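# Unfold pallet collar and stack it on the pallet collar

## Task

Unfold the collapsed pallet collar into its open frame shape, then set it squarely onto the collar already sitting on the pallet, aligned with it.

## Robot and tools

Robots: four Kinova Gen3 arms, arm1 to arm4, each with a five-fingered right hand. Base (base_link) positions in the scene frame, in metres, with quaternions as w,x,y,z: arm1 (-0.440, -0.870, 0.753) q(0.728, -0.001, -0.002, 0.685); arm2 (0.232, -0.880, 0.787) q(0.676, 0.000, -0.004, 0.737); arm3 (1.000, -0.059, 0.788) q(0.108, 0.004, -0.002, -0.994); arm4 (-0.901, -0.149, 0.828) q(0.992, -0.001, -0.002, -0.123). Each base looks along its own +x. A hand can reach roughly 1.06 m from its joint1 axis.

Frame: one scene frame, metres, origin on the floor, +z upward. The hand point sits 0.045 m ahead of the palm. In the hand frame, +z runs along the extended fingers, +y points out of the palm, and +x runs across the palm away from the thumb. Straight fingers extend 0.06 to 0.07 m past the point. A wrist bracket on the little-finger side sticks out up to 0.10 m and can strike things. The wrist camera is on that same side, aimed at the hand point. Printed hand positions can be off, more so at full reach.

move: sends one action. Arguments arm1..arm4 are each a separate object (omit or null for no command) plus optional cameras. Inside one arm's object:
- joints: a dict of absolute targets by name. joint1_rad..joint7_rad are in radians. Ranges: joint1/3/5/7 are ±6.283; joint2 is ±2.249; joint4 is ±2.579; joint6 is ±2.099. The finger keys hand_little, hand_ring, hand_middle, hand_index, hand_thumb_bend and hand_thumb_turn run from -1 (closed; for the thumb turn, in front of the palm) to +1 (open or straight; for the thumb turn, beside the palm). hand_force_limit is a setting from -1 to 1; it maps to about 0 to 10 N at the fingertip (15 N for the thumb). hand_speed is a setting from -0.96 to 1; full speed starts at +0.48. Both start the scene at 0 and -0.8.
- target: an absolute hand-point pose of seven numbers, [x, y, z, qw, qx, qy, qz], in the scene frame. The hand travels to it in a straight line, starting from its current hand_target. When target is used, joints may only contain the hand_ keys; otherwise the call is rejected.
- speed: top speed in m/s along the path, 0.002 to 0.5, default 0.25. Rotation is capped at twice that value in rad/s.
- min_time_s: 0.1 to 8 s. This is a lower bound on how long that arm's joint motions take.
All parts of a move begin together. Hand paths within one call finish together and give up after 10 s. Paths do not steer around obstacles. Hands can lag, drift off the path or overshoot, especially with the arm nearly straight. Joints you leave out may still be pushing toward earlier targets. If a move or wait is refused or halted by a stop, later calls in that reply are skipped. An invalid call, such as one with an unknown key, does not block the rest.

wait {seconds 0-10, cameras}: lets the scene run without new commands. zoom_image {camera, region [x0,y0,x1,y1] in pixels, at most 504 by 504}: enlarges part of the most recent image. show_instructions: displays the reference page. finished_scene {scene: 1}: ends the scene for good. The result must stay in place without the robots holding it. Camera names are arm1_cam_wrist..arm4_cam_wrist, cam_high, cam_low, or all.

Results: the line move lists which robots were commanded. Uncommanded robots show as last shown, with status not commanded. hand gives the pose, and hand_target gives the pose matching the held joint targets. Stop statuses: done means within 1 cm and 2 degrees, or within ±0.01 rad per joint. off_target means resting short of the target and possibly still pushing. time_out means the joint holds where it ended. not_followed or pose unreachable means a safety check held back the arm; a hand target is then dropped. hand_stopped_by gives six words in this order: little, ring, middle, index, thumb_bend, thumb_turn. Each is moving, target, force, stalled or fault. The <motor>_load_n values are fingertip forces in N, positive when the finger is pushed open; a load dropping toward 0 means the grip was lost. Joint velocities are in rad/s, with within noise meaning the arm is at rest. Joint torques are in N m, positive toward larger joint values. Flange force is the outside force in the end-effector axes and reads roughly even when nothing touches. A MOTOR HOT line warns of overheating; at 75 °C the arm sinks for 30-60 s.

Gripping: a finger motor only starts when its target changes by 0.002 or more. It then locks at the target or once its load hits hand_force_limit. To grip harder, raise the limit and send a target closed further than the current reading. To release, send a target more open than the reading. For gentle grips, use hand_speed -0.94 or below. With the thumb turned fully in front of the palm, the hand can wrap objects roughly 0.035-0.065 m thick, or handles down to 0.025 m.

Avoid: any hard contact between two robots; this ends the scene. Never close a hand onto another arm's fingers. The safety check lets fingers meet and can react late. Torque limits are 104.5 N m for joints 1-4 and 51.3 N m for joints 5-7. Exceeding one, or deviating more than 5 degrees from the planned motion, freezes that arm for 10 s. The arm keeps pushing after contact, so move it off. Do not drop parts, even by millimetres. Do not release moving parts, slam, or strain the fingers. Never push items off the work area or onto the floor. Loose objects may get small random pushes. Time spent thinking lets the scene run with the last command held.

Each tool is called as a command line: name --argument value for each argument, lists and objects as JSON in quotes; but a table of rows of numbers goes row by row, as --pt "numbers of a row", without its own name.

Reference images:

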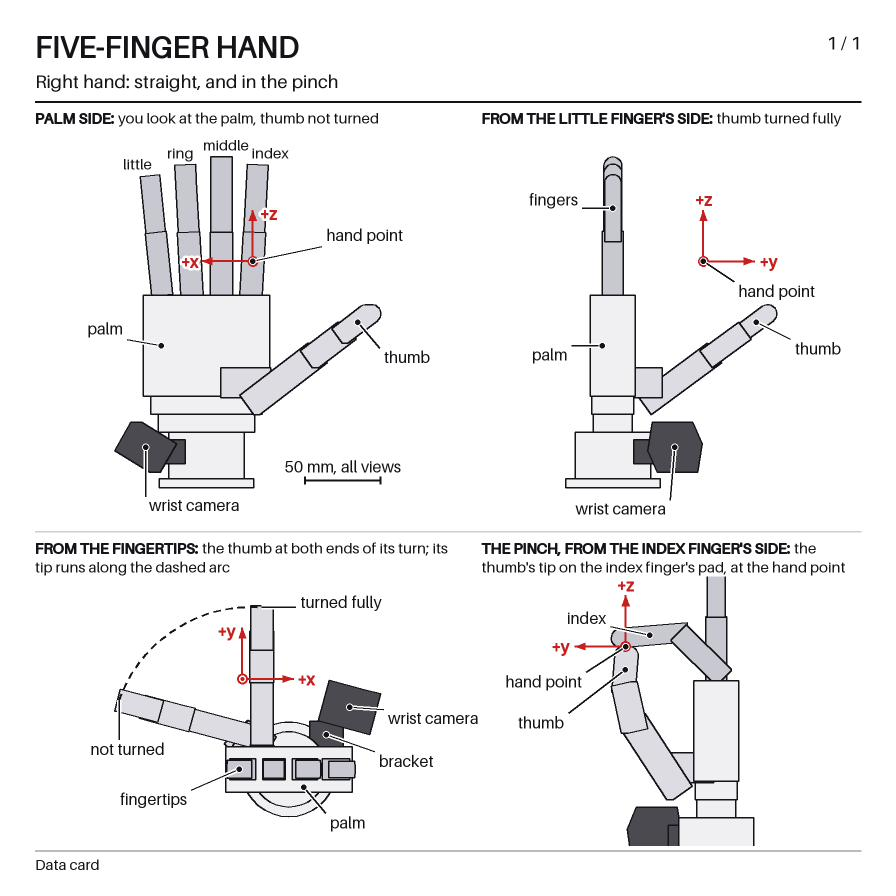

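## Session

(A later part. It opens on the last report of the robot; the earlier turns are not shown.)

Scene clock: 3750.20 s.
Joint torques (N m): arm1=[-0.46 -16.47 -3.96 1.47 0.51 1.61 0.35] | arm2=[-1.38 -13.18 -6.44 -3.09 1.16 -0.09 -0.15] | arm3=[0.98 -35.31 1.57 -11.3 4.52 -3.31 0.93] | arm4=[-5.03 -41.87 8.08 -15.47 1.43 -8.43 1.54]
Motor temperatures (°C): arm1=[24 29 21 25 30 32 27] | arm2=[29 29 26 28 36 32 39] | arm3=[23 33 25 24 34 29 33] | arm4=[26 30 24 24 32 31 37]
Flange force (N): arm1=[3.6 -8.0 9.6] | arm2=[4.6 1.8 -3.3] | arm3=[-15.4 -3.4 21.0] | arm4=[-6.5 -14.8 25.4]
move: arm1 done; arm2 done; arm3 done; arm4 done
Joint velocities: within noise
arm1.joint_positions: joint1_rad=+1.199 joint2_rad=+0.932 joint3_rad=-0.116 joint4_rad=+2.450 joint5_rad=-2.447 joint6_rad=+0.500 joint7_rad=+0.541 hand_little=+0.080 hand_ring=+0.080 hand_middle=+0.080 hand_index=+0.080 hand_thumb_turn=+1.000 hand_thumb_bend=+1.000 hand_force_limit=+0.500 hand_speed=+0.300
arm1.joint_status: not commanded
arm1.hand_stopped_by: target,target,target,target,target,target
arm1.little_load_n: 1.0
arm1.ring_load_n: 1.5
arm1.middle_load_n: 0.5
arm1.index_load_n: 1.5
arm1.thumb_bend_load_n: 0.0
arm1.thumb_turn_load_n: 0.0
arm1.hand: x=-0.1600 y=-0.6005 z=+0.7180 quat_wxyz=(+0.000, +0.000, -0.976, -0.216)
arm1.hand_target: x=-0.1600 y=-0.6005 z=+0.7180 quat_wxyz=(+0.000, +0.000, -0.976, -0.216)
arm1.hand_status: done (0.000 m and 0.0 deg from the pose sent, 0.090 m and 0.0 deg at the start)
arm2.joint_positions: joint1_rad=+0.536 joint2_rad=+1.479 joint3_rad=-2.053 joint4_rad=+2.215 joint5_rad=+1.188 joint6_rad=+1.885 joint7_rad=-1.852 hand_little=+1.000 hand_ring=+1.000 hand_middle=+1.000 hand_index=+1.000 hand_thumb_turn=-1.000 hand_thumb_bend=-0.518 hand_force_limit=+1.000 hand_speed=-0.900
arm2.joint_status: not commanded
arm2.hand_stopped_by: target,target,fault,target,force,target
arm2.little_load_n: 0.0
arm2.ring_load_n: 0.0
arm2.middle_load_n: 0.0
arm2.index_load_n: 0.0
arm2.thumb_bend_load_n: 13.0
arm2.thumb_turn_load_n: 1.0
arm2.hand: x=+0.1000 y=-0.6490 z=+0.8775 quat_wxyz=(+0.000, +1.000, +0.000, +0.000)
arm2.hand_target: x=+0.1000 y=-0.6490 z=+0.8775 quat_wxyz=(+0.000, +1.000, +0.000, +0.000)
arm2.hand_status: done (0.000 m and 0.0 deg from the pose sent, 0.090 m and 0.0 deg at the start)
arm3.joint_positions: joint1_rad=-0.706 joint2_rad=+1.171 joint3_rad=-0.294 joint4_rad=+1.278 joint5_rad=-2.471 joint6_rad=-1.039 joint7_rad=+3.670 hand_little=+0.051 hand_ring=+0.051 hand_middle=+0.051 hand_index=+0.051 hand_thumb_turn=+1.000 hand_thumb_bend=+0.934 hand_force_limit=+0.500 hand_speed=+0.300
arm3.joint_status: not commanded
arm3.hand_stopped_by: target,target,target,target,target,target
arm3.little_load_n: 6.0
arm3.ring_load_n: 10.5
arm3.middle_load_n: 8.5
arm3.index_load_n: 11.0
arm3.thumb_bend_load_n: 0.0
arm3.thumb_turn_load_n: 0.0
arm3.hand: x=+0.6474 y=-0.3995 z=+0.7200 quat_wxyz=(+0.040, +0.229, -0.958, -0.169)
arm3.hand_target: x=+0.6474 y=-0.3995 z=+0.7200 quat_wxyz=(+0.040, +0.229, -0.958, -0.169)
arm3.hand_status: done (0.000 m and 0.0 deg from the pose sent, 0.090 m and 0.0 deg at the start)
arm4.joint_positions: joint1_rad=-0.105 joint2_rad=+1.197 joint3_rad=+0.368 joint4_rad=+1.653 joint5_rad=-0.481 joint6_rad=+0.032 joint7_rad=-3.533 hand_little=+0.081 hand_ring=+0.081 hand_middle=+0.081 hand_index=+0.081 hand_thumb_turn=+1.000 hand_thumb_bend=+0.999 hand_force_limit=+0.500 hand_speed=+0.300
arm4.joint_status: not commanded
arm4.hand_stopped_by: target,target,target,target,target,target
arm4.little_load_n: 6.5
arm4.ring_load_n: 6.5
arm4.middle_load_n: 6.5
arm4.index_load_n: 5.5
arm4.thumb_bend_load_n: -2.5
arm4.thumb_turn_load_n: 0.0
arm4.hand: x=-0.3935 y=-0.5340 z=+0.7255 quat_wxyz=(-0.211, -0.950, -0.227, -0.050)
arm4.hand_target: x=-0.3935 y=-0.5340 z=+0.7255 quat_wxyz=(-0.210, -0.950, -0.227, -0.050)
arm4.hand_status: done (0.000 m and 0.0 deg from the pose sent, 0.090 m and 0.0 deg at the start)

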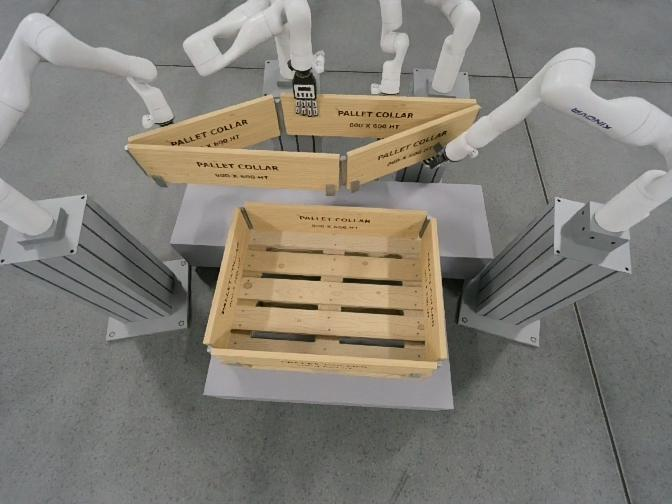

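move --arm1 '{"target":[-0.1478,-0.5729,0.718,0.0001,0.0005,0.9763,0.2164],"speed":0.05}' --arm2 '{"target":[0.1122,-0.6217,0.8775,0,1,-0.0005,0],"speed":0.05}' --arm3 '{"target":[0.6395,-0.3359,0.720,-0.0479,-0.2717,0.9466,0.1669],"speed":0.05}' --arm4 '{"target":[-0.3876,-0.4954,0.7255,0.2080,0.9384,0.2694,0.0597],"speed":0.05}' --cameras '["cam_high","arm3_cam_wrist","arm4_cam_wrist"]'

Scene clock: 3819.73 s.
Joint torques (N m): arm1=[0.18 -16.7 -3.29 0.99 0.16 1.11 0.27] | arm2=[-0.72 -13.71 -5.91 -2.9 2.07 0.5 -0.08] | arm3=[0.59 -35.12 2.31 -12.2 5.3 -3.18 1.2] | arm4=[-5.32 -42.35 7.14 -15.77 1.46 -8.99 1.58]
Motor temperatures (°C): arm1=[24 29 21 25 30 32 27] | arm2=[29 29 26 28 36 32 39] | arm3=[23 35 25 24 34 29 33] | arm4=[26 31 24 25 32 32 37]
Flange force (N): arm1=[4.0 -5.7 10.3] | arm2=[3.1 5.7 -6.2] | arm3=[-19.0 -6.1 22.4] | arm4=[-8.1 -16.4 26.6]
move: arm1 done; arm2 done; arm3 done; arm4 done
Joint velocities: within noise
arm1.joint_positions: joint1_rad=+1.163 joint2_rad=+0.920 joint3_rad=-0.164 joint4_rad=+2.383 joint5_rad=-2.464 joint6_rad=+0.428 joint7_rad=+0.477 hand_little=+0.080 hand_ring=+0.080 hand_middle=+0.080 hand_index=+0.080 hand_thumb_turn=+1.000 hand_thumb_bend=+1.000 hand_force_limit=+0.500 hand_speed=+0.300
arm1.joint_status: not commanded
arm1.hand_stopped_by: target,target,target,target,target,target
arm1.little_load_n: 1.0
arm1.ring_load_n: 1.5
arm1.middle_load_n: 0.5
arm1.index_load_n: 1.5
arm1.thumb_bend_load_n: 0.0
arm1.thumb_turn_load_n: 0.0
arm1.hand: x=-0.1478 y=-0.5729 z=+0.7180 quat_wxyz=(+0.000, +0.000, -0.976, -0.216)
arm1.hand_target: x=-0.1478 y=-0.5729 z=+0.7180 quat_wxyz=(+0.000, +0.000, -0.976, -0.216)
arm1.hand_status: done (0.000 m and 0.0 deg from the pose sent, 0.030 m and 0.1 deg at the start)
arm2.joint_positions: joint1_rad=+0.579 joint2_rad=+1.506 joint3_rad=-2.049 joint4_rad=+2.147 joint5_rad=+1.234 joint6_rad=+1.922 joint7_rad=-1.735 hand_little=+1.000 hand_ring=+1.000 hand_middle=+1.000 hand_index=+1.000 hand_thumb_turn=-1.000 hand_thumb_bend=-0.518 hand_force_limit=+1.000 hand_speed=-0.900
arm2.joint_status: not commanded
arm2.hand_stopped_by: target,target,fault,target,force,target
arm2.little_load_n: 0.0
arm2.ring_load_n: 0.0
arm2.middle_load_n: -0.5
arm2.index_load_n: 0.0
arm2.thumb_bend_load_n: 13.0
arm2.thumb_turn_load_n: 1.5
arm2.hand: x=+0.1122 y=-0.6217 z=+0.8775 quat_wxyz=(+0.000, +1.000, -0.001, +0.000)
arm2.hand_target: x=+0.1122 y=-0.6217 z=+0.8775 quat_wxyz=(+0.000, +1.000, -0.001, +0.000)
arm2.hand_status: done (0.000 m and 0.0 deg from the pose sent, 0.030 m and 0.1 deg at the start)
arm3.joint_positions: joint1_rad=-0.647 joint2_rad=+1.084 joint3_rad=-0.263 joint4_rad=+1.541 joint5_rad=-2.375 joint6_rad=-0.861 joint7_rad=+3.657 hand_little=+0.051 hand_ring=+0.051 hand_middle=+0.051 hand_index=+0.051 hand_thumb_turn=+1.000 hand_thumb_bend=+0.934 hand_force_limit=+0.500 hand_speed=+0.300
arm3.joint_status: not commanded
arm3.hand_stopped_by: target,target,target,target,target,target
arm3.little_load_n: 7.5
arm3.ring_load_n: 11.5
arm3.middle_load_n: 9.0
arm3.index_load_n: 11.5
arm3.thumb_bend_load_n: 0.0
arm3.thumb_turn_load_n: 0.0
arm3.hand: x=+0.6395 y=-0.3359 z=+0.7200 quat_wxyz=(+0.048, +0.272, -0.947, -0.167)
arm3.hand_target: x=+0.6395 y=-0.3359 z=+0.7200 quat_wxyz=(+0.048, +0.272, -0.947, -0.167)
arm3.hand_status: done (0.000 m and 0.0 deg from the pose sent, 0.064 m and 5.1 deg at the start)
arm4.joint_positions: joint1_rad=-0.137 joint2_rad=+1.170 joint3_rad=+0.316 joint4_rad=+1.732 joint5_rad=-0.453 joint6_rad=-0.049 joint7_rad=-3.506 hand_little=+0.081 hand_ring=+0.081 hand_middle=+0.081 hand_index=+0.081 hand_thumb_turn=+1.000 hand_thumb_bend=+0.999 hand_force_limit=+0.500 hand_speed=+0.300
arm4.joint_status: not commanded
arm4.hand_stopped_by: target,target,target,target,target,target
arm4.little_load_n: 7.0
arm4.ring_load_n: 7.0
arm4.middle_load_n: 7.0
arm4.index_load_n: 6.0
arm4.thumb_bend_load_n: -2.5
arm4.thumb_turn_load_n: 0.0
arm4.hand: x=-0.3876 y=-0.4954 z=+0.7255 quat_wxyz=(-0.208, -0.938, -0.269, -0.060)
arm4.hand_target: x=-0.3876 y=-0.4954 z=+0.7255 quat_wxyz=(-0.208, -0.938, -0.269, -0.060)
arm4.hand_status: done (0.000 m and 0.0 deg from the pose sent, 0.039 m and 5.1 deg at the start)
pictures: arm3_cam_wrist, arm4_cam_wrist, cam_high

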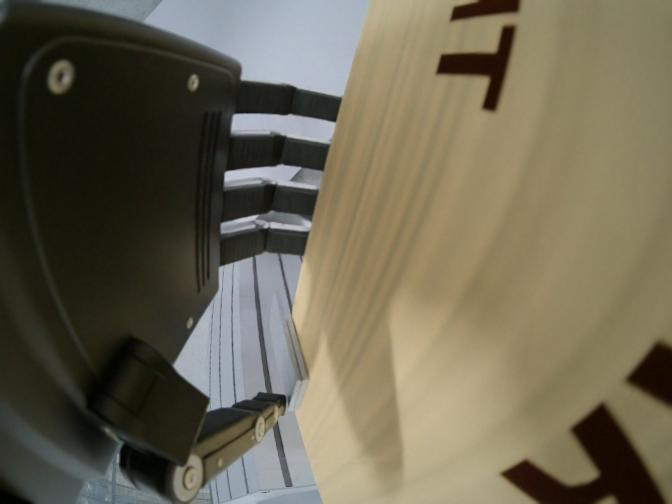

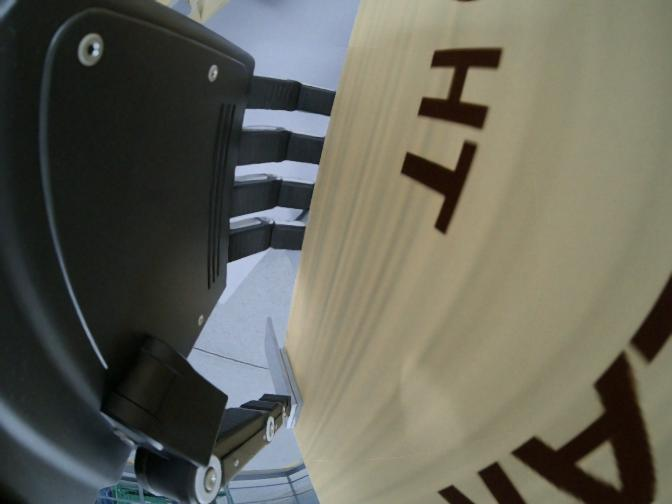

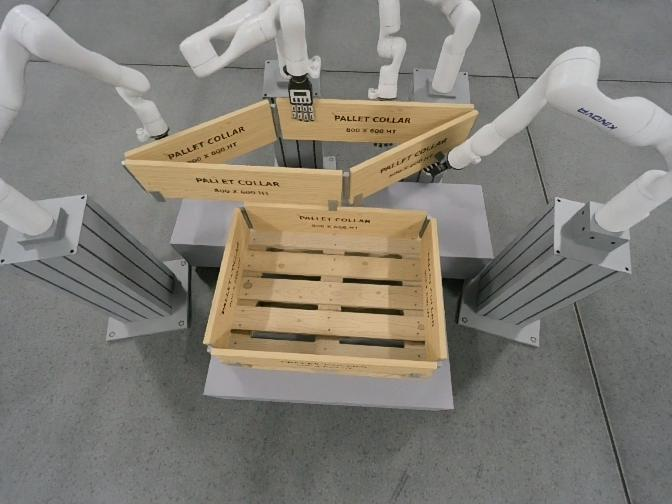

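move --cameras '["cam_high", "cam_low"]'

Scene clock: 3847.60 s.
Joint torques (N m): arm1=[0.15 -16.68 -3.29 0.81 0.22 1.21 0.33] | arm2=[-0.67 -13.67 -5.94 -2.82 2.03 0.53 -0.07] | arm3=[0.52 -35.12 2.22 -12.17 5.25 -3.15 1.22] | arm4=[-5.1 -42.3 7.32 -15.63 1.41 -8.96 1.56]
Motor temperatures (°C): arm1=[24 29 21 25 30 32 27] | arm2=[29 29 26 28 36 32 39] | arm3=[23 35 25 24 35 29 33] | arm4=[26 31 24 25 32 32 37]
Flange force (N): arm1=[4.0 -5.5 9.8] | arm2=[2.8 5.5 -6.2] | arm3=[-18.9 -6.0 22.5] | arm4=[-7.7 -16.4 26.7]
Joint velocities: within noise
arm1.joint_positions: joint1_rad=+1.163 joint2_rad=+0.920 joint3_rad=-0.164 joint4_rad=+2.383 joint5_rad=-2.464 joint6_rad=+0.428 joint7_rad=+0.477 hand_little=+0.080 hand_ring=+0.080 hand_middle=+0.080 hand_index=+0.080 hand_thumb_turn=+1.000 hand_thumb_bend=+1.000 hand_force_limit=+0.500 hand_speed=+0.300
arm1.joint_status: not commanded
arm1.hand_stopped_by: target,target,target,target,target,target
arm1.little_load_n: 1.0
arm1.ring_load_n: 1.5
arm1.middle_load_n: 0.5
arm1.index_load_n: 1.0
arm1.thumb_bend_load_n: 0.0
arm1.thumb_turn_load_n: 0.0
arm1.hand: x=-0.1478 y=-0.5729 z=+0.7180 quat_wxyz=(+0.000, +0.000, -0.976, -0.216) (m; scene frame)
arm1.hand_target: x=-0.1478 y=-0.5729 z=+0.7180 quat_wxyz=(+0.000, +0.000, -0.976, -0.216) (m; scene frame)
arm1.hand_status: done (0.000 m and 0.0 deg from the pose sent, 0.030 m and 0.1 deg at the start)
arm2.joint_positions: joint1_rad=+0.579 joint2_rad=+1.506 joint3_rad=-2.049 joint4_rad=+2.147 joint5_rad=+1.234 joint6_rad=+1.922 joint7_rad=-1.735 hand_little=+1.000 hand_ring=+1.000 hand_middle=+1.000 hand_index=+1.000 hand_thumb_turn=-1.000 hand_thumb_bend=-0.518 hand_force_limit=+1.000 hand_speed=-0.900
arm2.joint_status: not commanded
arm2.hand_stopped_by: target,target,fault,target,force,target
arm2.little_load_n: 0.5
arm2.ring_load_n: 0.0
arm2.middle_load_n: 0.0
arm2.index_load_n: 0.0
arm2.thumb_bend_load_n: 13.0
arm2.thumb_turn_load_n: 1.5
arm2.hand: x=+0.1122 y=-0.6217 z=+0.8775 quat_wxyz=(+0.000, +1.000, -0.001, +0.000) (m; scene frame)
arm2.hand_target: x=+0.1122 y=-0.6217 z=+0.8775 quat_wxyz=(+0.000, +1.000, -0.001, +0.000) (m; scene frame)
arm2.hand_status: done (0.000 m and 0.0 deg from the pose sent, 0.030 m and 0.1 deg at the start)
arm3.joint_positions: joint1_rad=-0.647 joint2_rad=+1.084 joint3_rad=-0.263 joint4_rad=+1.541 joint5_rad=-2.375 joint6_rad=-0.861 joint7_rad=+3.657 hand_little=+0.051 hand_ring=+0.051 hand_middle=+0.051 hand_index=+0.051 hand_thumb_turn=+1.000 hand_thumb_bend=+0.934 hand_force_limit=+0.500 hand_speed=+0.300
arm3.joint_status: not commanded
arm3.hand_stopped_by: target,target,target,target,target,target
arm3.little_load_n: 7.0
arm3.ring_load_n: 11.5
arm3.middle_load_n: 9.0
arm3.index_load_n: 11.5
arm3.thumb_bend_load_n: 0.0
arm3.thumb_turn_load_n: 0.5
arm3.hand: x=+0.6395 y=-0.3359 z=+0.7200 quat_wxyz=(+0.048, +0.272, -0.947, -0.167) (m; scene frame)
arm3.hand_target: x=+0.6395 y=-0.3359 z=+0.7200 quat_wxyz=(+0.048, +0.272, -0.947, -0.167) (m; scene frame)
arm3.hand_status: done (0.000 m and 0.0 deg from the pose sent, 0.064 m and 5.1 deg at the start)
arm4.joint_positions: joint1_rad=-0.137 joint2_rad=+1.170 joint3_rad=+0.316 joint4_rad=+1.732 joint5_rad=-0.453 joint6_rad=-0.049 joint7_rad=-3.506 hand_little=+0.081 hand_ring=+0.081 hand_middle=+0.081 hand_index=+0.081 hand_thumb_turn=+1.000 hand_thumb_bend=+0.999 hand_force_limit=+0.500 hand_speed=+0.300
arm4.joint_status: not commanded
arm4.hand_stopped_by: target,target,target,target,target,target
arm4.little_load_n: 7.0
arm4.ring_load_n: 7.0
arm4.middle_load_n: 7.0
arm4.index_load_n: 5.5
arm4.thumb_bend_load_n: -2.5
arm4.thumb_turn_load_n: 0.0
arm4.hand: x=-0.3876 y=-0.4954 z=+0.7255 quat_wxyz=(-0.208, -0.938, -0.269, -0.060) (m; scene frame)
arm4.hand_target: x=-0.3876 y=-0.4954 z=+0.7255 quat_wxyz=(-0.208, -0.938, -0.269, -0.060) (m; scene frame)
arm4.hand_status: done (0.000 m and 0.0 deg from the pose sent, 0.039 m and 5.1 deg at the start)
pictures: cam_high, cam_low

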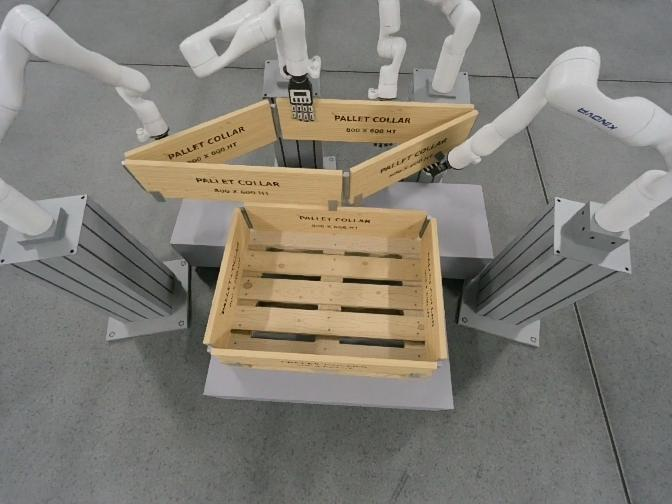

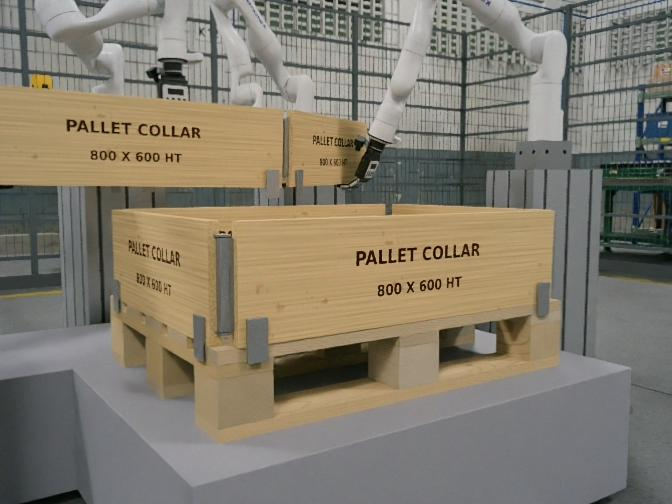

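move --arm1 '{"target": [-0.1355, -0.5454, 0.718, 0.0002, 0.0009, 0.9763, 0.2164], "speed": 0.05}' --arm2 '{"target": [0.1244, -0.5944, 0.8775, 0, 1, -0.0009, 0], "speed": 0.05}' --arm3 '{"target": [0.6291, -0.2754, 0.720, -0.0553, -0.3137, 0.9335, 0.1646], "speed": 0.05}' --arm4 '{"target": [-0.3827, -0.4574, 0.7255, 0.2051, 0.9254, 0.3110, 0.0689], "speed": 0.05}' --cameras '["cam_high"]'

Scene clock: 3853.43 s.
Joint torques (N m): arm1=[0.13 -16.91 -3.31 -0.15 0.06 1.08 0.3] | arm2=[-0.69 -14.54 -6.45 -2.87 2.4 0.33 -0.09] | arm3=[-0.68 -33.24 2.05 -11.79 4.67 -3.15 1.24] | arm4=[-4.4 -41.8 7.02 -14.81 1.5 -9.17 1.69]
Motor temperatures (°C): arm1=[24 28 21 25 30 32 27] | arm2=[29 29 26 28 36 32 39] | arm3=[23 35 25 24 35 29 33] | arm4=[26 32 24 25 32 32 37]
Flange force (N): arm1=[4.4 -5.0 8.5] | arm2=[2.9 6.9 -5.3] | arm3=[-19.6 -7.1 22.6] | arm4=[-6.7 -17.6 27.2]
move: arm1 done; arm2 done; arm3 done; arm4 done
Joint velocities: within noise
arm1.joint_positions: joint1_rad=+1.136 joint2_rad=+0.916 joint3_rad=-0.212 joint4_rad=+2.312 joint5_rad=-2.474 joint6_rad=+0.353 joint7_rad=+0.422 hand_little=+0.080 hand_ring=+0.080 hand_middle=+0.080 hand_index=+0.080 hand_thumb_turn=+1.000 hand_thumb_bend=+1.000 hand_force_limit=+0.500 hand_speed=+0.300
arm1.joint_status: not commanded
arm1.hand_stopped_by: target,target,target,target,target,target
arm1.little_load_n: 0.5
arm1.ring_load_n: 1.0
arm1.middle_load_n: 0.5
arm1.index_load_n: 0.5
arm1.thumb_bend_load_n: 0.0
arm1.thumb_turn_load_n: 0.0
arm1.hand: x=-0.1355 y=-0.5454 z=+0.7180 quat_wxyz=(+0.000, -0.001, -0.976, -0.216)
arm1.hand_target: x=-0.1355 y=-0.5454 z=+0.7180 quat_wxyz=(+0.000, -0.001, -0.976, -0.216)
arm1.hand_status: done (0.000 m and 0.0 deg from the pose sent, 0.030 m and 0.0 deg at the start)
arm2.joint_positions: joint1_rad=+0.612 joint2_rad=+1.527 joint3_rad=-2.043 joint4_rad=+2.075 joint5_rad=+1.282 joint6_rad=+1.952 joint7_rad=-1.620 hand_little=+1.000 hand_ring=+1.000 hand_middle=+1.000 hand_index=+1.000 hand_thumb_turn=-1.000 hand_thumb_bend=-0.518 hand_force_limit=+1.000 hand_speed=-0.900
arm2.joint_status: not commanded
arm2.hand_stopped_by: target,target,fault,target,force,target
arm2.little_load_n: 0.0
arm2.ring_load_n: 0.0
arm2.middle_load_n: 0.0
arm2.index_load_n: -0.5
arm2.thumb_bend_load_n: 12.5
arm2.thumb_turn_load_n: 1.5
arm2.hand: x=+0.1244 y=-0.5944 z=+0.8775 quat_wxyz=(+0.000, +1.000, -0.001, +0.000)
arm2.hand_target: x=+0.1244 y=-0.5944 z=+0.8775 quat_wxyz=(+0.000, +1.000, -0.001, +0.000)
arm2.hand_status: done (0.000 m and 0.0 deg from the pose sent, 0.030 m and 0.0 deg at the start)
arm3.joint_positions: joint1_rad=-0.598 joint2_rad=+1.020 joint3_rad=-0.210 joint4_rad=+1.754 joint5_rad=-2.251 joint6_rad=-0.695 joint7_rad=+3.639 hand_little=+0.051 hand_ring=+0.051 hand_middle=+0.051 hand_index=+0.051 hand_thumb_turn=+1.000 hand_thumb_bend=+0.934 hand_force_limit=+0.500 hand_speed=+0.300
arm3.joint_status: not commanded
arm3.hand_stopped_by: target,target,target,target,target,target
arm3.little_load_n: 7.0
arm3.ring_load_n: 11.5
arm3.middle_load_n: 9.0
arm3.index_load_n: 11.5
arm3.thumb_bend_load_n: 0.0
arm3.thumb_turn_load_n: 0.0
arm3.hand: x=+0.6291 y=-0.2754 z=+0.7200 quat_wxyz=(+0.055, +0.314, -0.934, -0.165)
arm3.hand_target: x=+0.6291 y=-0.2754 z=+0.7200 quat_wxyz=(+0.055, +0.314, -0.934, -0.165)
arm3.hand_status: done (0.000 m and 0.0 deg from the pose sent, 0.061 m and 5.1 deg at the start)
arm4.joint_positions: joint1_rad=-0.171 joint2_rad=+1.149 joint3_rad=+0.271 joint4_rad=+1.803 joint5_rad=-0.425 joint6_rad=-0.123 joint7_rad=-3.485 hand_little=+0.081 hand_ring=+0.081 hand_middle=+0.081 hand_index=+0.081 hand_thumb_turn=+1.000 hand_thumb_bend=+0.999 hand_force_limit=+0.500 hand_speed=+0.300
arm4.joint_status: not commanded
arm4.hand_stopped_by: target,target,target,target,target,target
arm4.little_load_n: 7.0
arm4.ring_load_n: 7.5
arm4.middle_load_n: 7.5
arm4.index_load_n: 6.0
arm4.thumb_bend_load_n: -3.0
arm4.thumb_turn_load_n: 0.0
arm4.hand: x=-0.3826 y=-0.4574 z=+0.7255 quat_wxyz=(-0.205, -0.925, -0.311, -0.069)
arm4.hand_target: x=-0.3827 y=-0.4574 z=+0.7255 quat_wxyz=(-0.205, -0.925, -0.311, -0.069)
arm4.hand_status: done (0.000 m and 0.0 deg from the pose sent, 0.038 m and 5.1 deg at the start)

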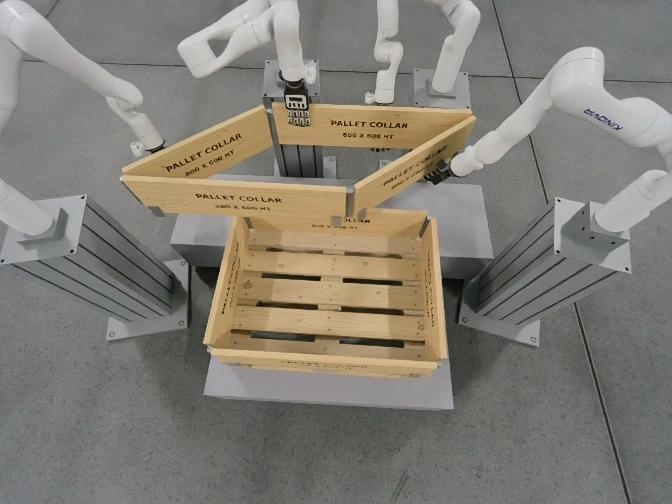

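move --arm1 '{"target": [-0.1233, -0.5178, 0.718, 0.0003, 0.0014, 0.9763, 0.2164], "speed": 0.05}' --arm2 '{"target": [0.1366, -0.5671, 0.8775, 0, 1, -0.0014, 0], "speed": 0.05}' --arm3 '{"target": [0.6157, -0.2170, 0.720, -0.0626, -0.3551, 0.9185, 0.1620], "speed": 0.05}' --arm4 '{"target": [-0.3787, -0.4201, 0.7255, 0.2018, 0.9106, 0.3521, 0.0780], "speed": 0.05}' --cameras '[]'

move --arm1 '{"target": [-0.1110, -0.4901, 0.718, 0.0004, 0.0018, 0.9763, 0.2164], "speed": 0.05}' --arm2 '{"target": [0.1488, -0.5396, 0.8775, 0, 1, -0.0019, 0], "speed": 0.05}' --arm3 '{"target": [0.5998, -0.1609, 0.720, -0.0698, -0.3958, 0.9018, 0.1590], "speed": 0.05}' --arm4 '{"target": [-0.3753, -0.3834, 0.7255, 0.1982, 0.8940, 0.3924, 0.0870], "speed": 0.05}' --cameras '["cam_high"]'

Scene clock: 3866.30 s.
Joint torques (N m): arm1=[0.17 -17.44 -3.51 -1.24 -0.08 1.15 0.28] | arm2=[-0.61 -15.24 -6.89 -2.94 2.73 -0.04 -0.08] | arm3=[-2.12 -31.79 2.07 -11.68 4.07 -3.27 1.4] | arm4=[-3.49 -41.32 6.79 -13.96 1.34 -9.35 1.6]
Motor temperatures (°C): arm1=[24 28 21 25 30 32 27] | arm2=[29 29 26 28 36 32 39] | arm3=[23 35 25 24 35 29 33] | arm4=[26 32 24 25 32 32 37]
Flange force (N): arm1=[5.0 -4.8 7.6] | arm2=[2.7 8.6 -5.0] | arm3=[-21.0 -8.2 23.1] | arm4=[-5.4 -18.6 27.6]
move: arm1 done; arm2 done; arm3 done; arm4 done
Joint velocities: within noise
arm1.joint_positions: joint1_rad=+1.116 joint2_rad=+0.918 joint3_rad=-0.260 joint4_rad=+2.236 joint5_rad=-2.481 joint6_rad=+0.276 joint7_rad=+0.375 hand_little=+0.080 hand_ring=+0.080 hand_middle=+0.080 hand_index=+0.080 hand_thumb_turn=+1.000 hand_thumb_bend=+1.000 hand_force_limit=+0.500 hand_speed=+0.300
arm1.joint_status: not commanded
arm1.hand_stopped_by: target,target,target,target,target,target
arm1.little_load_n: 0.0
arm1.ring_load_n: 0.5
arm1.middle_load_n: 0.0
arm1.index_load_n: 0.5
arm1.thumb_bend_load_n: 0.0
arm1.thumb_turn_load_n: 0.0
arm1.hand: x=-0.1233 y=-0.5178 z=+0.7180 quat_wxyz=(+0.000, -0.001, -0.976, -0.216)
arm1.hand_target: x=-0.1233 y=-0.5178 z=+0.7180 quat_wxyz=(+0.000, -0.001, -0.976, -0.216)
arm1.hand_status: done (0.000 m and 0.0 deg from the pose sent, 0.030 m and 0.1 deg at the start)
arm2.joint_positions: joint1_rad=+0.638 joint2_rad=+1.541 joint3_rad=-2.036 joint4_rad=+1.997 joint5_rad=+1.331 joint6_rad=+1.974 joint7_rad=-1.507 hand_little=+1.000 hand_ring=+1.000 hand_middle=+1.000 hand_index=+1.000 hand_thumb_turn=-1.000 hand_thumb_bend=-0.518 hand_force_limit=+1.000 hand_speed=-0.900
arm2.joint_status: not commanded
arm2.hand_stopped_by: target,target,fault,target,force,target
arm2.little_load_n: 0.0
arm2.ring_load_n: 0.0
arm2.middle_load_n: 0.0
arm2.index_load_n: 0.0
arm2.thumb_bend_load_n: 12.5
arm2.thumb_turn_load_n: 1.5
arm2.hand: x=+0.1366 y=-0.5671 z=+0.8775 quat_wxyz=(+0.000, +1.000, -0.001, +0.000)
arm2.hand_target: x=+0.1366 y=-0.5671 z=+0.8775 quat_wxyz=(+0.000, +1.000, -0.001, +0.000)
arm2.hand_status: done (0.000 m and 0.0 deg from the pose sent, 0.030 m and 0.1 deg at the start)
arm3.joint_positions: joint1_rad=-0.562 joint2_rad=+0.976 joint3_rad=-0.118 joint4_rad=+1.930 joint5_rad=-2.082 joint6_rad=-0.526 joint7_rad=+3.600 hand_little=+0.051 hand_ring=+0.051 hand_middle=+0.051 hand_index=+0.051 hand_thumb_turn=+1.000 hand_thumb_bend=+0.934 hand_force_limit=+0.500 hand_speed=+0.300
arm3.joint_status: not commanded
arm3.hand_stopped_by: target,target,target,target,target,target
arm3.little_load_n: 7.5
arm3.ring_load_n: 11.5
arm3.middle_load_n: 9.0
arm3.index_load_n: 11.5
arm3.thumb_bend_load_n: 0.0
arm3.thumb_turn_load_n: 0.0
arm3.hand: x=+0.6157 y=-0.2170 z=+0.7200 quat_wxyz=(+0.063, +0.355, -0.919, -0.162)
arm3.hand_target: x=+0.6157 y=-0.2170 z=+0.7200 quat_wxyz=(+0.063, +0.355, -0.919, -0.162)
arm3.hand_status: done (0.000 m and 0.0 deg from the pose sent, 0.060 m and 5.1 deg at the start)
arm4.joint_positions: joint1_rad=-0.207 joint2_rad=+1.133 joint3_rad=+0.232 joint4_rad=+1.866 joint5_rad=-0.398 joint6_rad=-0.189 joint7_rad=-3.467 hand_little=+0.081 hand_ring=+0.081 hand_middle=+0.081 hand_index=+0.081 hand_thumb_turn=+1.000 hand_thumb_bend=+0.999 hand_force_limit=+0.500 hand_speed=+0.300
arm4.joint_status: not commanded
arm4.hand_stopped_by: target,target,target,target,target,target
arm4.little_load_n: 7.5
arm4.ring_load_n: 7.5
arm4.middle_load_n: 7.5
arm4.index_load_n: 6.5
arm4.thumb_bend_load_n: -3.0
arm4.thumb_turn_load_n: 0.0
arm4.hand: x=-0.3787 y=-0.4201 z=+0.7255 quat_wxyz=(-0.202, -0.911, -0.352, -0.078)
arm4.hand_target: x=-0.3787 y=-0.4201 z=+0.7255 quat_wxyz=(-0.202, -0.911, -0.352, -0.078)
arm4.hand_status: done (0.000 m and 0.0 deg from the pose sent, 0.037 m and 5.1 deg at the start)

Scene clock: 3867.97 s.
Joint torques (N m): arm1=[0.22 -17.87 -3.79 -1.76 -0.25 1.07 0.2] | arm2=[-0.99 -15.74 -7.29 -2.79 2.98 -0.54 -0.06] | arm3=[-3.5 -29.94 2.59 -10.9 2.89 -3.93 1.53] | arm4=[-3.03 -40.5 6.36 -12.84 1.22 -9.28 1.58]
Motor temperatures (°C): arm1=[24 28 21 25 30 32 27] | arm2=[29 29 26 28 36 32 39] | arm3=[23 35 25 24 35 29 33] | arm4=[26 32 24 25 32 32 37]
Flange force (N): arm1=[4.8 -4.4 7.2] | arm2=[3.4 9.8 -5.3] | arm3=no reading | arm4=[-4.7 -18.8 28.1]
move: arm1 done; arm2 done; arm3 done; arm4 done
Joint velocities: within noise
arm1.joint_positions: joint1_rad=+1.102 joint2_rad=+0.929 joint3_rad=-0.308 joint4_rad=+2.155 joint5_rad=-2.485 joint6_rad=+0.197 joint7_rad=+0.338 hand_little=+0.080 hand_ring=+0.080 hand_middle=+0.080 hand_index=+0.080 hand_thumb_turn=+1.000 hand_thumb_bend=+1.000 hand_force_limit=+0.500 hand_speed=+0.300
arm1.joint_status: not commanded
arm1.hand_stopped_by: target,target,target,target,target,target
arm1.little_load_n: 0.0
arm1.ring_load_n: 0.0
arm1.middle_load_n: 0.0
arm1.index_load_n: 0.0
arm1.thumb_bend_load_n: 0.0
arm1.thumb_turn_load_n: 0.0
arm1.hand: x=-0.1110 y=-0.4901 z=+0.7180 quat_wxyz=(+0.000, -0.002, -0.976, -0.216)
arm1.hand_target: x=-0.1110 y=-0.4901 z=+0.7180 quat_wxyz=(+0.000, -0.002, -0.976, -0.216)
arm1.hand_status: done (0.000 m and 0.0 deg from the pose sent, 0.030 m and 0.0 deg at the start)
arm2.joint_positions: joint1_rad=+0.656 joint2_rad=+1.551 joint3_rad=-2.027 joint4_rad=+1.915 joint5_rad=+1.379 joint6_rad=+1.988 joint7_rad=-1.397 hand_little=+1.000 hand_ring=+1.000 hand_middle=+1.000 hand_index=+1.000 hand_thumb_turn=-1.000 hand_thumb_bend=-0.518 hand_force_limit=+1.000 hand_speed=-0.900
arm2.joint_status: not commanded
arm2.hand_stopped_by: target,target,fault,target,force,target
arm2.little_load_n: 0.0
arm2.ring_load_n: 0.0
arm2.middle_load_n: 0.0
arm2.index_load_n: 0.0
arm2.thumb_bend_load_n: 14.5
arm2.thumb_turn_load_n: 1.5
arm2.hand: x=+0.1488 y=-0.5396 z=+0.8775 quat_wxyz=(+0.000, +1.000, -0.002, +0.000)
arm2.hand_target: x=+0.1488 y=-0.5396 z=+0.8775 quat_wxyz=(+0.000, +1.000, -0.002, +0.000)
arm2.hand_status: done (0.000 m and 0.0 deg from the pose sent, 0.030 m and 0.1 deg at the start)
arm3.joint_positions: joint1_rad=-0.551 joint2_rad=+0.956 joint3_rad=+0.034 joint4_rad=+2.072 joint5_rad=-1.806 joint6_rad=-0.338 joint7_rad=+3.475 hand_little=+0.051 hand_ring=+0.051 hand_middle=+0.051 hand_index=+0.051 hand_thumb_turn=+1.000 hand_thumb_bend=+0.934 hand_force_limit=+0.500 hand_speed=+0.300
arm3.joint_status: not commanded
arm3.hand_stopped_by: target,target,target,target,target,target
arm3.little_load_n: 7.5
arm3.ring_load_n: 11.5
arm3.middle_load_n: 9.0
arm3.index_load_n: 11.5
arm3.thumb_bend_load_n: 0.0
arm3.thumb_turn_load_n: 0.0
arm3.hand: x=+0.5998 y=-0.1609 z=+0.7201 quat_wxyz=(+0.070, +0.396, -0.902, -0.159)
arm3.hand_target: x=+0.5998 y=-0.1609 z=+0.7200 quat_wxyz=(+0.070, +0.396, -0.902, -0.159)
arm3.hand_status: done (0.000 m and 0.0 deg from the pose sent, 0.058 m and 5.1 deg at the start)
arm4.joint_positions: joint1_rad=-0.244 joint2_rad=+1.122 joint3_rad=+0.198 joint4_rad=+1.920 joint5_rad=-0.372 joint6_rad=-0.249 joint7_rad=-3.451 hand_little=+0.081 hand_ring=+0.081 hand_middle=+0.081 hand_index=+0.081 hand_thumb_turn=+1.000 hand_thumb_bend=+0.999 hand_force_limit=+0.500 hand_speed=+0.300
arm4.joint_status: not commanded
arm4.hand_stopped_by: target,target,target,target,target,target
arm4.little_load_n: 7.0
arm4.ring_load_n: 8.0
arm4.middle_load_n: 8.0
arm4.index_load_n: 6.5
arm4.thumb_bend_load_n: -3.0
arm4.thumb_turn_load_n: 0.0
arm4.hand: x=-0.3753 y=-0.3833 z=+0.7255 quat_wxyz=(-0.198, -0.894, -0.392, -0.087)
arm4.hand_target: x=-0.3753 y=-0.3834 z=+0.7255 quat_wxyz=(-0.198, -0.894, -0.392, -0.087)
arm4.hand_status: done (0.000 m and 0.0 deg from the pose sent, 0.037 m and 5.1 deg at the start)

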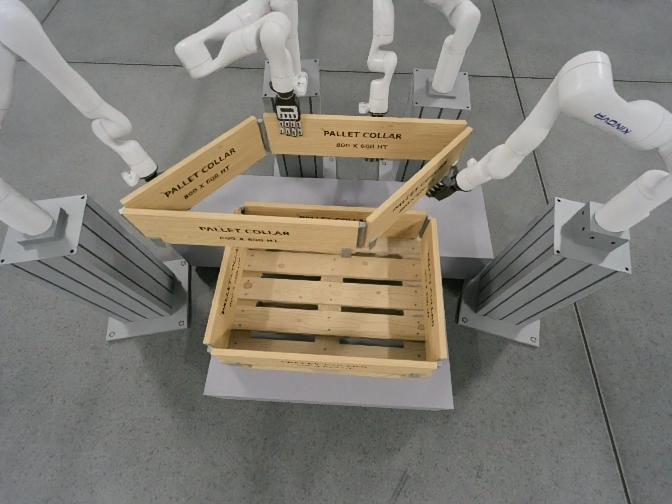

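move --arm1 '{"target": [-0.0988, -0.4620, 0.718, 0.0005, 0.0023, 0.9763, 0.2164], "speed": 0.035}' --arm2 '{"target": [0.1610, -0.5123, 0.8775, 0, 1, -0.0024, 0], "speed": 0.035}' --arm3 '{"target": [0.5812, -0.1074, 0.720, -0.0768, -0.4357, 0.8832, 0.1557], "speed": 0.035}' --arm4 '{"target": [-0.3729, -0.3477, 0.7255, 0.1942, 0.8758, 0.4315, 0.0956], "speed": 0.035}' --cameras '["cam_high"]'

Scene clock: 3882.57 s.
Joint torques (N m): arm1=[0.04 -18.38 -4.24 -2.23 -0.17 0.98 0.23] | arm2=[-1.47 -16.43 -7.96 -2.14 2.6 -1.09 -0.13] | arm3=[-3.99 -28.47 1.29 -9.17 2.02 -5.4 1.45] | arm4=[-2.2 -39.61 6.04 -11.61 0.88 -9.17 1.36]
Motor temperatures (°C): arm1=[24 28 21 25 30 32 27] | arm2=[29 29 26 28 36 32 39] | arm3=[23 35 25 24 35 29 33] | arm4=[26 32 24 25 32 32 37]
Flange force (N): arm1=[4.8 -4.1 6.9] | arm2=[4.1 8.2 -4.2] | arm3=no reading | arm4=[-3.1 -18.5 28.2]
move: arm1 done; arm2 done; arm3 done; arm4 done
Joint velocities: within noise
arm1.joint_positions: joint1_rad=+1.090 joint2_rad=+0.945 joint3_rad=-0.355 joint4_rad=+2.071 joint5_rad=-2.490 joint6_rad=+0.118 joint7_rad=+0.311 hand_little=+0.080 hand_ring=+0.080 hand_middle=+0.080 hand_index=+0.080 hand_thumb_turn=+1.000 hand_thumb_bend=+1.000 hand_force_limit=+0.500 hand_speed=+0.300
arm1.joint_status: not commanded
arm1.hand_stopped_by: target,target,target,target,target,target
arm1.little_load_n: 0.0
arm1.ring_load_n: 0.0
arm1.middle_load_n: 0.0
arm1.index_load_n: 0.0
arm1.thumb_bend_load_n: 0.0
arm1.thumb_turn_load_n: 0.0
arm1.hand: x=-0.0988 y=-0.4620 z=+0.7180 quat_wxyz=(+0.000, -0.002, -0.976, -0.216)
arm1.hand_target: x=-0.0988 y=-0.4620 z=+0.7180 quat_wxyz=(+0.000, -0.002, -0.976, -0.216)
arm1.hand_status: done (0.000 m and 0.0 deg from the pose sent, 0.031 m and 0.1 deg at the start)
arm2.joint_positions: joint1_rad=+0.668 joint2_rad=+1.556 joint3_rad=-2.018 joint4_rad=+1.829 joint5_rad=+1.426 joint6_rad=+1.995 joint7_rad=-1.289 hand_little=+1.000 hand_ring=+1.000 hand_middle=+1.000 hand_index=+1.000 hand_thumb_turn=-1.000 hand_thumb_bend=-0.518 hand_force_limit=+1.000 hand_speed=-0.900
arm2.joint_status: not commanded
arm2.hand_stopped_by: target,target,fault,target,force,target
arm2.little_load_n: 0.0
arm2.ring_load_n: 0.0
arm2.middle_load_n: 0.0
arm2.index_load_n: 0.0
arm2.thumb_bend_load_n: 13.5
arm2.thumb_turn_load_n: 1.0
arm2.hand: x=+0.1610 y=-0.5123 z=+0.8775 quat_wxyz=(+0.000, +1.000, -0.002, +0.000)
arm2.hand_target: x=+0.1610 y=-0.5123 z=+0.8775 quat_wxyz=(+0.000, +1.000, -0.002, +0.000)
arm2.hand_status: done (0.000 m and 0.0 deg from the pose sent, 0.030 m and 0.1 deg at the start)
arm3.joint_positions: joint1_rad=-0.410 joint2_rad=+0.950 joint3_rad=+0.042 joint4_rad=+2.169 joint5_rad=-1.282 joint6_rad=-0.318 joint7_rad=+3.170 hand_little=+0.051 hand_ring=+0.051 hand_middle=+0.051 hand_index=+0.051 hand_thumb_turn=+1.000 hand_thumb_bend=+0.934 hand_force_limit=+0.500 hand_speed=+0.300
arm3.joint_status: not commanded
arm3.hand_stopped_by: target,target,target,target,target,target
arm3.little_load_n: 7.0
arm3.ring_load_n: 11.5
arm3.middle_load_n: 9.0
arm3.index_load_n: 11.0
arm3.thumb_bend_load_n: 0.0
arm3.thumb_turn_load_n: 0.0
arm3.hand: x=+0.5812 y=-0.1074 z=+0.7200 quat_wxyz=(+0.077, +0.436, -0.883, -0.156)
arm3.hand_target: x=+0.5812 y=-0.1074 z=+0.7200 quat_wxyz=(+0.077, +0.436, -0.883, -0.156)
arm3.hand_status: done (0.000 m and 0.0 deg from the pose sent, 0.057 m and 5.1 deg at the start)
arm4.joint_positions: joint1_rad=-0.284 joint2_rad=+1.114 joint3_rad=+0.170 joint4_rad=+1.968 joint5_rad=-0.348 joint6_rad=-0.303 joint7_rad=-3.435 hand_little=+0.081 hand_ring=+0.081 hand_middle=+0.081 hand_index=+0.081 hand_thumb_turn=+1.000 hand_thumb_bend=+0.999 hand_force_limit=+0.500 hand_speed=+0.300
arm4.joint_status: not commanded
arm4.hand_stopped_by: target,target,target,target,target,target
arm4.little_load_n: 7.5
arm4.ring_load_n: 8.0
arm4.middle_load_n: 8.0
arm4.index_load_n: 6.5
arm4.thumb_bend_load_n: -2.5
arm4.thumb_turn_load_n: 0.0
arm4.hand: x=-0.3729 y=-0.3476 z=+0.7255 quat_wxyz=(-0.194, -0.876, -0.432, -0.096)
arm4.hand_target: x=-0.3729 y=-0.3477 z=+0.7255 quat_wxyz=(-0.194, -0.876, -0.431, -0.096)
arm4.hand_status: done (0.000 m and 0.0 deg from the pose sent, 0.036 m and 5.1 deg at the start)

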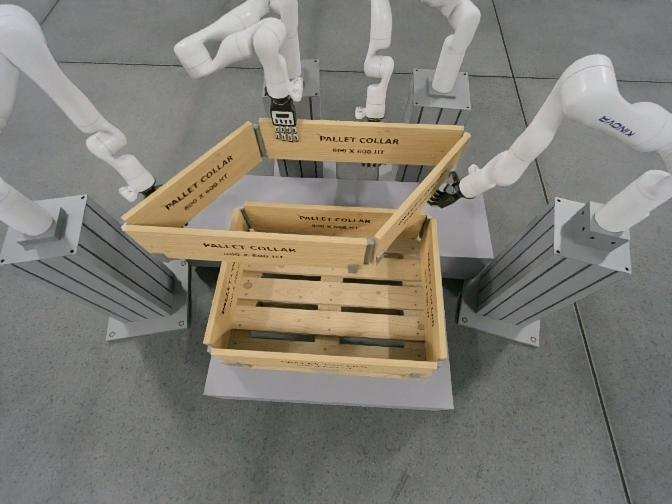

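move --arm1 '{"target": [-0.0866, -0.4350, 0.718, 0.0006, 0.0028, 0.9763, 0.2164], "speed": 0.04}' --arm2 '{"target": [0.1731, -0.4850, 0.8775, 0, 1, -0.0028, 0], "speed": 0.04}' --arm3 '{"target": [0.5605, -0.0568, 0.720, -0.0837, -0.4748, 0.8628, 0.1521], "speed": 0.04}' --arm4 '{"target": [-0.3712, -0.3129, 0.7255, 0.1896, 0.8553, 0.4707, 0.1043], "speed": 0.04}' --cameras '[]'

move --arm1 '{"target": [-0.0743, -0.4075, 0.718, 0.0007, 0.0032, 0.9763, 0.2164], "speed": 0.04}' --arm2 '{"target": [0.1854, -0.4577, 0.8775, 0, 1, -0.0033, 0], "speed": 0.04}' --arm3 '{"target": [0.5377, -0.0093, 0.720, -0.0904, -0.5130, 0.8406, 0.1482], "speed": 0.04}' --arm4 '{"target": [-0.3698, -0.2791, 0.7255, 0.1847, 0.8334, 0.5086, 0.1127], "speed": 0.04}' --cameras '["cam_high", "cam_low"]'

Scene clock: 3895.03 s.
Joint torques (N m): arm1=[0.14 -19.11 -4.59 -2.71 -0.2 0.99 0.21] | arm2=[-1.6 -17.23 -8.2 -2.09 2.7 -1.58 -0.14] | arm3=[-4.84 -28.85 -1.82 -8.95 2.19 -5.48 1.35] | arm4=[-1.77 -38.78 5.58 -10.63 0.81 -9.05 1.4]
Motor temperatures (°C): arm1=[24 28 21 25 30 32 27] | arm2=[29 29 26 28 36 32 39] | arm3=[23 35 25 24 35 29 33] | arm4=[26 32 24 25 32 32 37]
Flange force (N): arm1=[4.6 -3.5 6.9] | arm2=[4.2 9.7 -4.0] | arm3=[-12.9 -6.9 18.5] | arm4=[-2.1 -18.5 28.1]
move: arm1 done; arm2 done; arm3 done; arm4 done
Joint velocities: within noise
arm1.joint_positions: joint1_rad=+1.082 joint2_rad=+0.967 joint3_rad=-0.401 joint4_rad=+1.984 joint5_rad=-2.495 joint6_rad=+0.039 joint7_rad=+0.295 hand_little=+0.080 hand_ring=+0.080 hand_middle=+0.080 hand_index=+0.080 hand_thumb_turn=+1.000 hand_thumb_bend=+1.000 hand_force_limit=+0.500 hand_speed=+0.300
arm1.joint_status: not commanded
arm1.hand_stopped_by: target,target,target,target,target,target
arm1.little_load_n: 0.5
arm1.ring_load_n: 0.0
arm1.middle_load_n: 0.5
arm1.index_load_n: 0.0
arm1.thumb_bend_load_n: 0.0
arm1.thumb_turn_load_n: 0.0
arm1.hand: x=-0.0866 y=-0.4350 z=+0.7180 quat_wxyz=(-0.001, -0.003, -0.976, -0.216)
arm1.hand_target: x=-0.0866 y=-0.4350 z=+0.7180 quat_wxyz=(-0.001, -0.003, -0.976, -0.216)
arm1.hand_status: done (0.000 m and 0.0 deg from the pose sent, 0.030 m and 0.1 deg at the start)
arm2.joint_positions: joint1_rad=+0.673 joint2_rad=+1.557 joint3_rad=-2.007 joint4_rad=+1.738 joint5_rad=+1.470 joint6_rad=+1.996 joint7_rad=-1.184 hand_little=+1.000 hand_ring=+1.000 hand_middle=+1.000 hand_index=+1.000 hand_thumb_turn=-1.000 hand_thumb_bend=-0.518 hand_force_limit=+1.000 hand_speed=-0.900
arm2.joint_status: not commanded
arm2.hand_stopped_by: target,target,fault,target,force,target
arm2.little_load_n: 0.5
arm2.ring_load_n: 0.0
arm2.middle_load_n: 0.0
arm2.index_load_n: 0.0
arm2.thumb_bend_load_n: 15.5
arm2.thumb_turn_load_n: 1.0
arm2.hand: x=+0.1731 y=-0.4850 z=+0.8775 quat_wxyz=(+0.000, +1.000, -0.003, +0.000)
arm2.hand_target: x=+0.1731 y=-0.4850 z=+0.8775 quat_wxyz=(+0.000, +1.000, -0.003, +0.000)
arm2.hand_status: done (0.000 m and 0.0 deg from the pose sent, 0.030 m and 0.0 deg at the start)
arm3.joint_positions: joint1_rad=-0.177 joint2_rad=+0.947 joint3_rad=-0.041 joint4_rad=+2.222 joint5_rad=-0.970 joint6_rad=-0.400 joint7_rad=+3.129 hand_little=+0.051 hand_ring=+0.051 hand_middle=+0.051 hand_index=+0.051 hand_thumb_turn=+1.000 hand_thumb_bend=+0.934 hand_force_limit=+0.500 hand_speed=+0.300
arm3.joint_status: not commanded
arm3.hand_stopped_by: target,target,target,target,target,target
arm3.little_load_n: 7.5
arm3.ring_load_n: 11.5
arm3.middle_load_n: 8.0
arm3.index_load_n: 11.0
arm3.thumb_bend_load_n: 0.0
arm3.thumb_turn_load_n: 0.0
arm3.hand: x=+0.5605 y=-0.0568 z=+0.7200 quat_wxyz=(+0.084, +0.475, -0.863, -0.152)
arm3.hand_target: x=+0.5605 y=-0.0568 z=+0.7200 quat_wxyz=(+0.084, +0.475, -0.863, -0.152)
arm3.hand_status: done (0.000 m and 0.0 deg from the pose sent, 0.055 m and 5.1 deg at the start)
arm4.joint_positions: joint1_rad=-0.321 joint2_rad=+1.109 joint3_rad=+0.144 joint4_rad=+2.010 joint5_rad=-0.322 joint6_rad=-0.352 joint7_rad=-3.417 hand_little=+0.081 hand_ring=+0.081 hand_middle=+0.081 hand_index=+0.081 hand_thumb_turn=+1.000 hand_thumb_bend=+0.999 hand_force_limit=+0.500 hand_speed=+0.300
arm4.joint_status: not commanded
arm4.hand_stopped_by: target,target,target,target,target,target
arm4.little_load_n: 7.5
arm4.ring_load_n: 8.5
arm4.middle_load_n: 8.0
arm4.index_load_n: 6.5
arm4.thumb_bend_load_n: -2.5
arm4.thumb_turn_load_n: 0.0
arm4.hand: x=-0.3712 y=-0.3129 z=+0.7255 quat_wxyz=(-0.190, -0.855, -0.471, -0.104)
arm4.hand_target: x=-0.3712 y=-0.3129 z=+0.7255 quat_wxyz=(-0.190, -0.855, -0.471, -0.104)
arm4.hand_status: done (0.000 m and 0.0 deg from the pose sent, 0.035 m and 5.2 deg at the start)

Scene clock: 3896.83 s.
Joint torques (N m): arm1=[0.13 -19.76 -4.91 -3.34 -0.26 1.02 0.28] | arm2=[-1.73 -18.02 -8.48 -1.95 2.92 -2.15 -0.1] | arm3=[-5.82 -29.49 -4.27 -9.35 2.49 -5.42 1.41] | arm4=[-1.25 -38.45 5.3 -10.31 0.56 -9.14 1.25]
Motor temperatures (°C): arm1=[24 28 21 25 30 32 27] | arm2=[29 29 26 28 36 32 39] | arm3=[23 35 25 24 35 29 33] | arm4=[26 32 24 25 32 32 37]
Flange force (N): arm1=[4.4 -3.1 5.9] | arm2=[4.0 11.4 -4.3] | arm3=[-14.0 -8.2 18.3] | arm4=[-1.6 -19.2 27.8]
move: arm1 done; arm2 done; arm3 done; arm4 done
Joint velocities: within noise
arm1.joint_positions: joint1_rad=+1.073 joint2_rad=+0.995 joint3_rad=-0.445 joint4_rad=+1.892 joint5_rad=-2.503 joint6_rad=-0.040 joint7_rad=+0.288 hand_little=+0.080 hand_ring=+0.080 hand_middle=+0.080 hand_index=+0.080 hand_thumb_turn=+1.000 hand_thumb_bend=+1.000 hand_force_limit=+0.500 hand_speed=+0.300
arm1.joint_status: not commanded
arm1.hand_stopped_by: target,target,target,target,target,target
arm1.little_load_n: 0.0
arm1.ring_load_n: 0.0
arm1.middle_load_n: 0.0
arm1.index_load_n: 0.5
arm1.thumb_bend_load_n: 0.0
arm1.thumb_turn_load_n: 0.0
arm1.hand: x=-0.0743 y=-0.4075 z=+0.7180 quat_wxyz=(-0.001, -0.003, -0.976, -0.216)
arm1.hand_target: x=-0.0743 y=-0.4075 z=+0.7180 quat_wxyz=(-0.001, -0.003, -0.976, -0.216)
arm1.hand_status: done (0.000 m and 0.0 deg from the pose sent, 0.030 m and 0.1 deg at the start)
arm2.joint_positions: joint1_rad=+0.672 joint2_rad=+1.553 joint3_rad=-1.996 joint4_rad=+1.641 joint5_rad=+1.512 joint6_rad=+1.992 joint7_rad=-1.081 hand_little=+1.000 hand_ring=+1.000 hand_middle=+1.000 hand_index=+1.000 hand_thumb_turn=-1.000 hand_thumb_bend=-0.518 hand_force_limit=+1.000 hand_speed=-0.900
arm2.joint_status: not commanded
arm2.hand_stopped_by: target,target,fault,target,force,target
arm2.little_load_n: 0.0
arm2.ring_load_n: 0.0
arm2.middle_load_n: 0.0
arm2.index_load_n: 0.0
arm2.thumb_bend_load_n: 17.5
arm2.thumb_turn_load_n: 1.0
arm2.hand: x=+0.1854 y=-0.4577 z=+0.8775 quat_wxyz=(+0.000, +1.000, -0.003, +0.000)
arm2.hand_target: x=+0.1854 y=-0.4577 z=+0.8775 quat_wxyz=(+0.000, +1.000, -0.003, +0.000)
arm2.hand_status: done (0.000 m and 0.0 deg from the pose sent, 0.030 m and 0.1 deg at the start)
arm3.joint_positions: joint1_rad=+0.022 joint2_rad=+0.946 joint3_rad=-0.063 joint4_rad=+2.229 joint5_rad=-0.746 joint6_rad=-0.416 joint7_rad=+3.184 hand_little=+0.051 hand_ring=+0.051 hand_middle=+0.051 hand_index=+0.051 hand_thumb_turn=+1.000 hand_thumb_bend=+0.934 hand_force_limit=+0.500 hand_speed=+0.300
arm3.joint_status: not commanded
arm3.hand_stopped_by: target,target,target,target,target,target
arm3.little_load_n: 7.5
arm3.ring_load_n: 11.5
arm3.middle_load_n: 8.5
arm3.index_load_n: 11.0
arm3.thumb_bend_load_n: 0.0
arm3.thumb_turn_load_n: 0.0
arm3.hand: x=+0.5377 y=-0.0094 z=+0.7200 quat_wxyz=(+0.090, +0.513, -0.841, -0.148)
arm3.hand_target: x=+0.5377 y=-0.0093 z=+0.7200 quat_wxyz=(+0.090, +0.513, -0.841, -0.148)
arm3.hand_status: done (0.000 m and 0.0 deg from the pose sent, 0.053 m and 5.1 deg at the start)
arm4.joint_positions: joint1_rad=-0.359 joint2_rad=+1.106 joint3_rad=+0.121 joint4_rad=+2.044 joint5_rad=-0.297 joint6_rad=-0.393 joint7_rad=-3.399 hand_little=+0.081 hand_ring=+0.081 hand_middle=+0.081 hand_index=+0.081 hand_thumb_turn=+1.000 hand_thumb_bend=+0.999 hand_force_limit=+0.500 hand_speed=+0.300
arm4.joint_status: not commanded
arm4.hand_stopped_by: target,target,target,target,target,target
arm4.little_load_n: 8.0
arm4.ring_load_n: 8.5
arm4.middle_load_n: 8.5
arm4.index_load_n: 6.5
arm4.thumb_bend_load_n: -2.5
arm4.thumb_turn_load_n: 0.0
arm4.hand: x=-0.3698 y=-0.2791 z=+0.7255 quat_wxyz=(-0.185, -0.833, -0.509, -0.113)
arm4.hand_target: x=-0.3698 y=-0.2791 z=+0.7255 quat_wxyz=(-0.185, -0.833, -0.509, -0.113)
arm4.hand_status: done (0.000 m and 0.0 deg from the pose sent, 0.034 m and 5.1 deg at the start)

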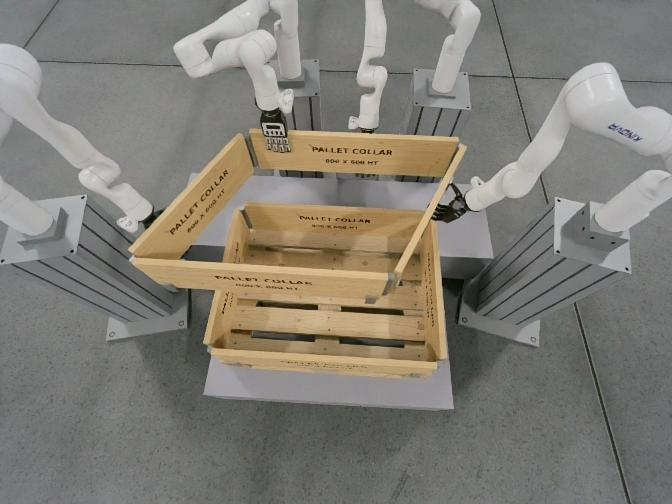

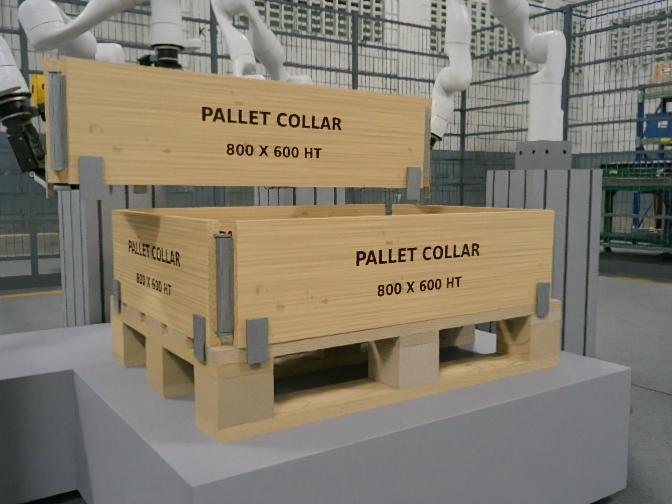

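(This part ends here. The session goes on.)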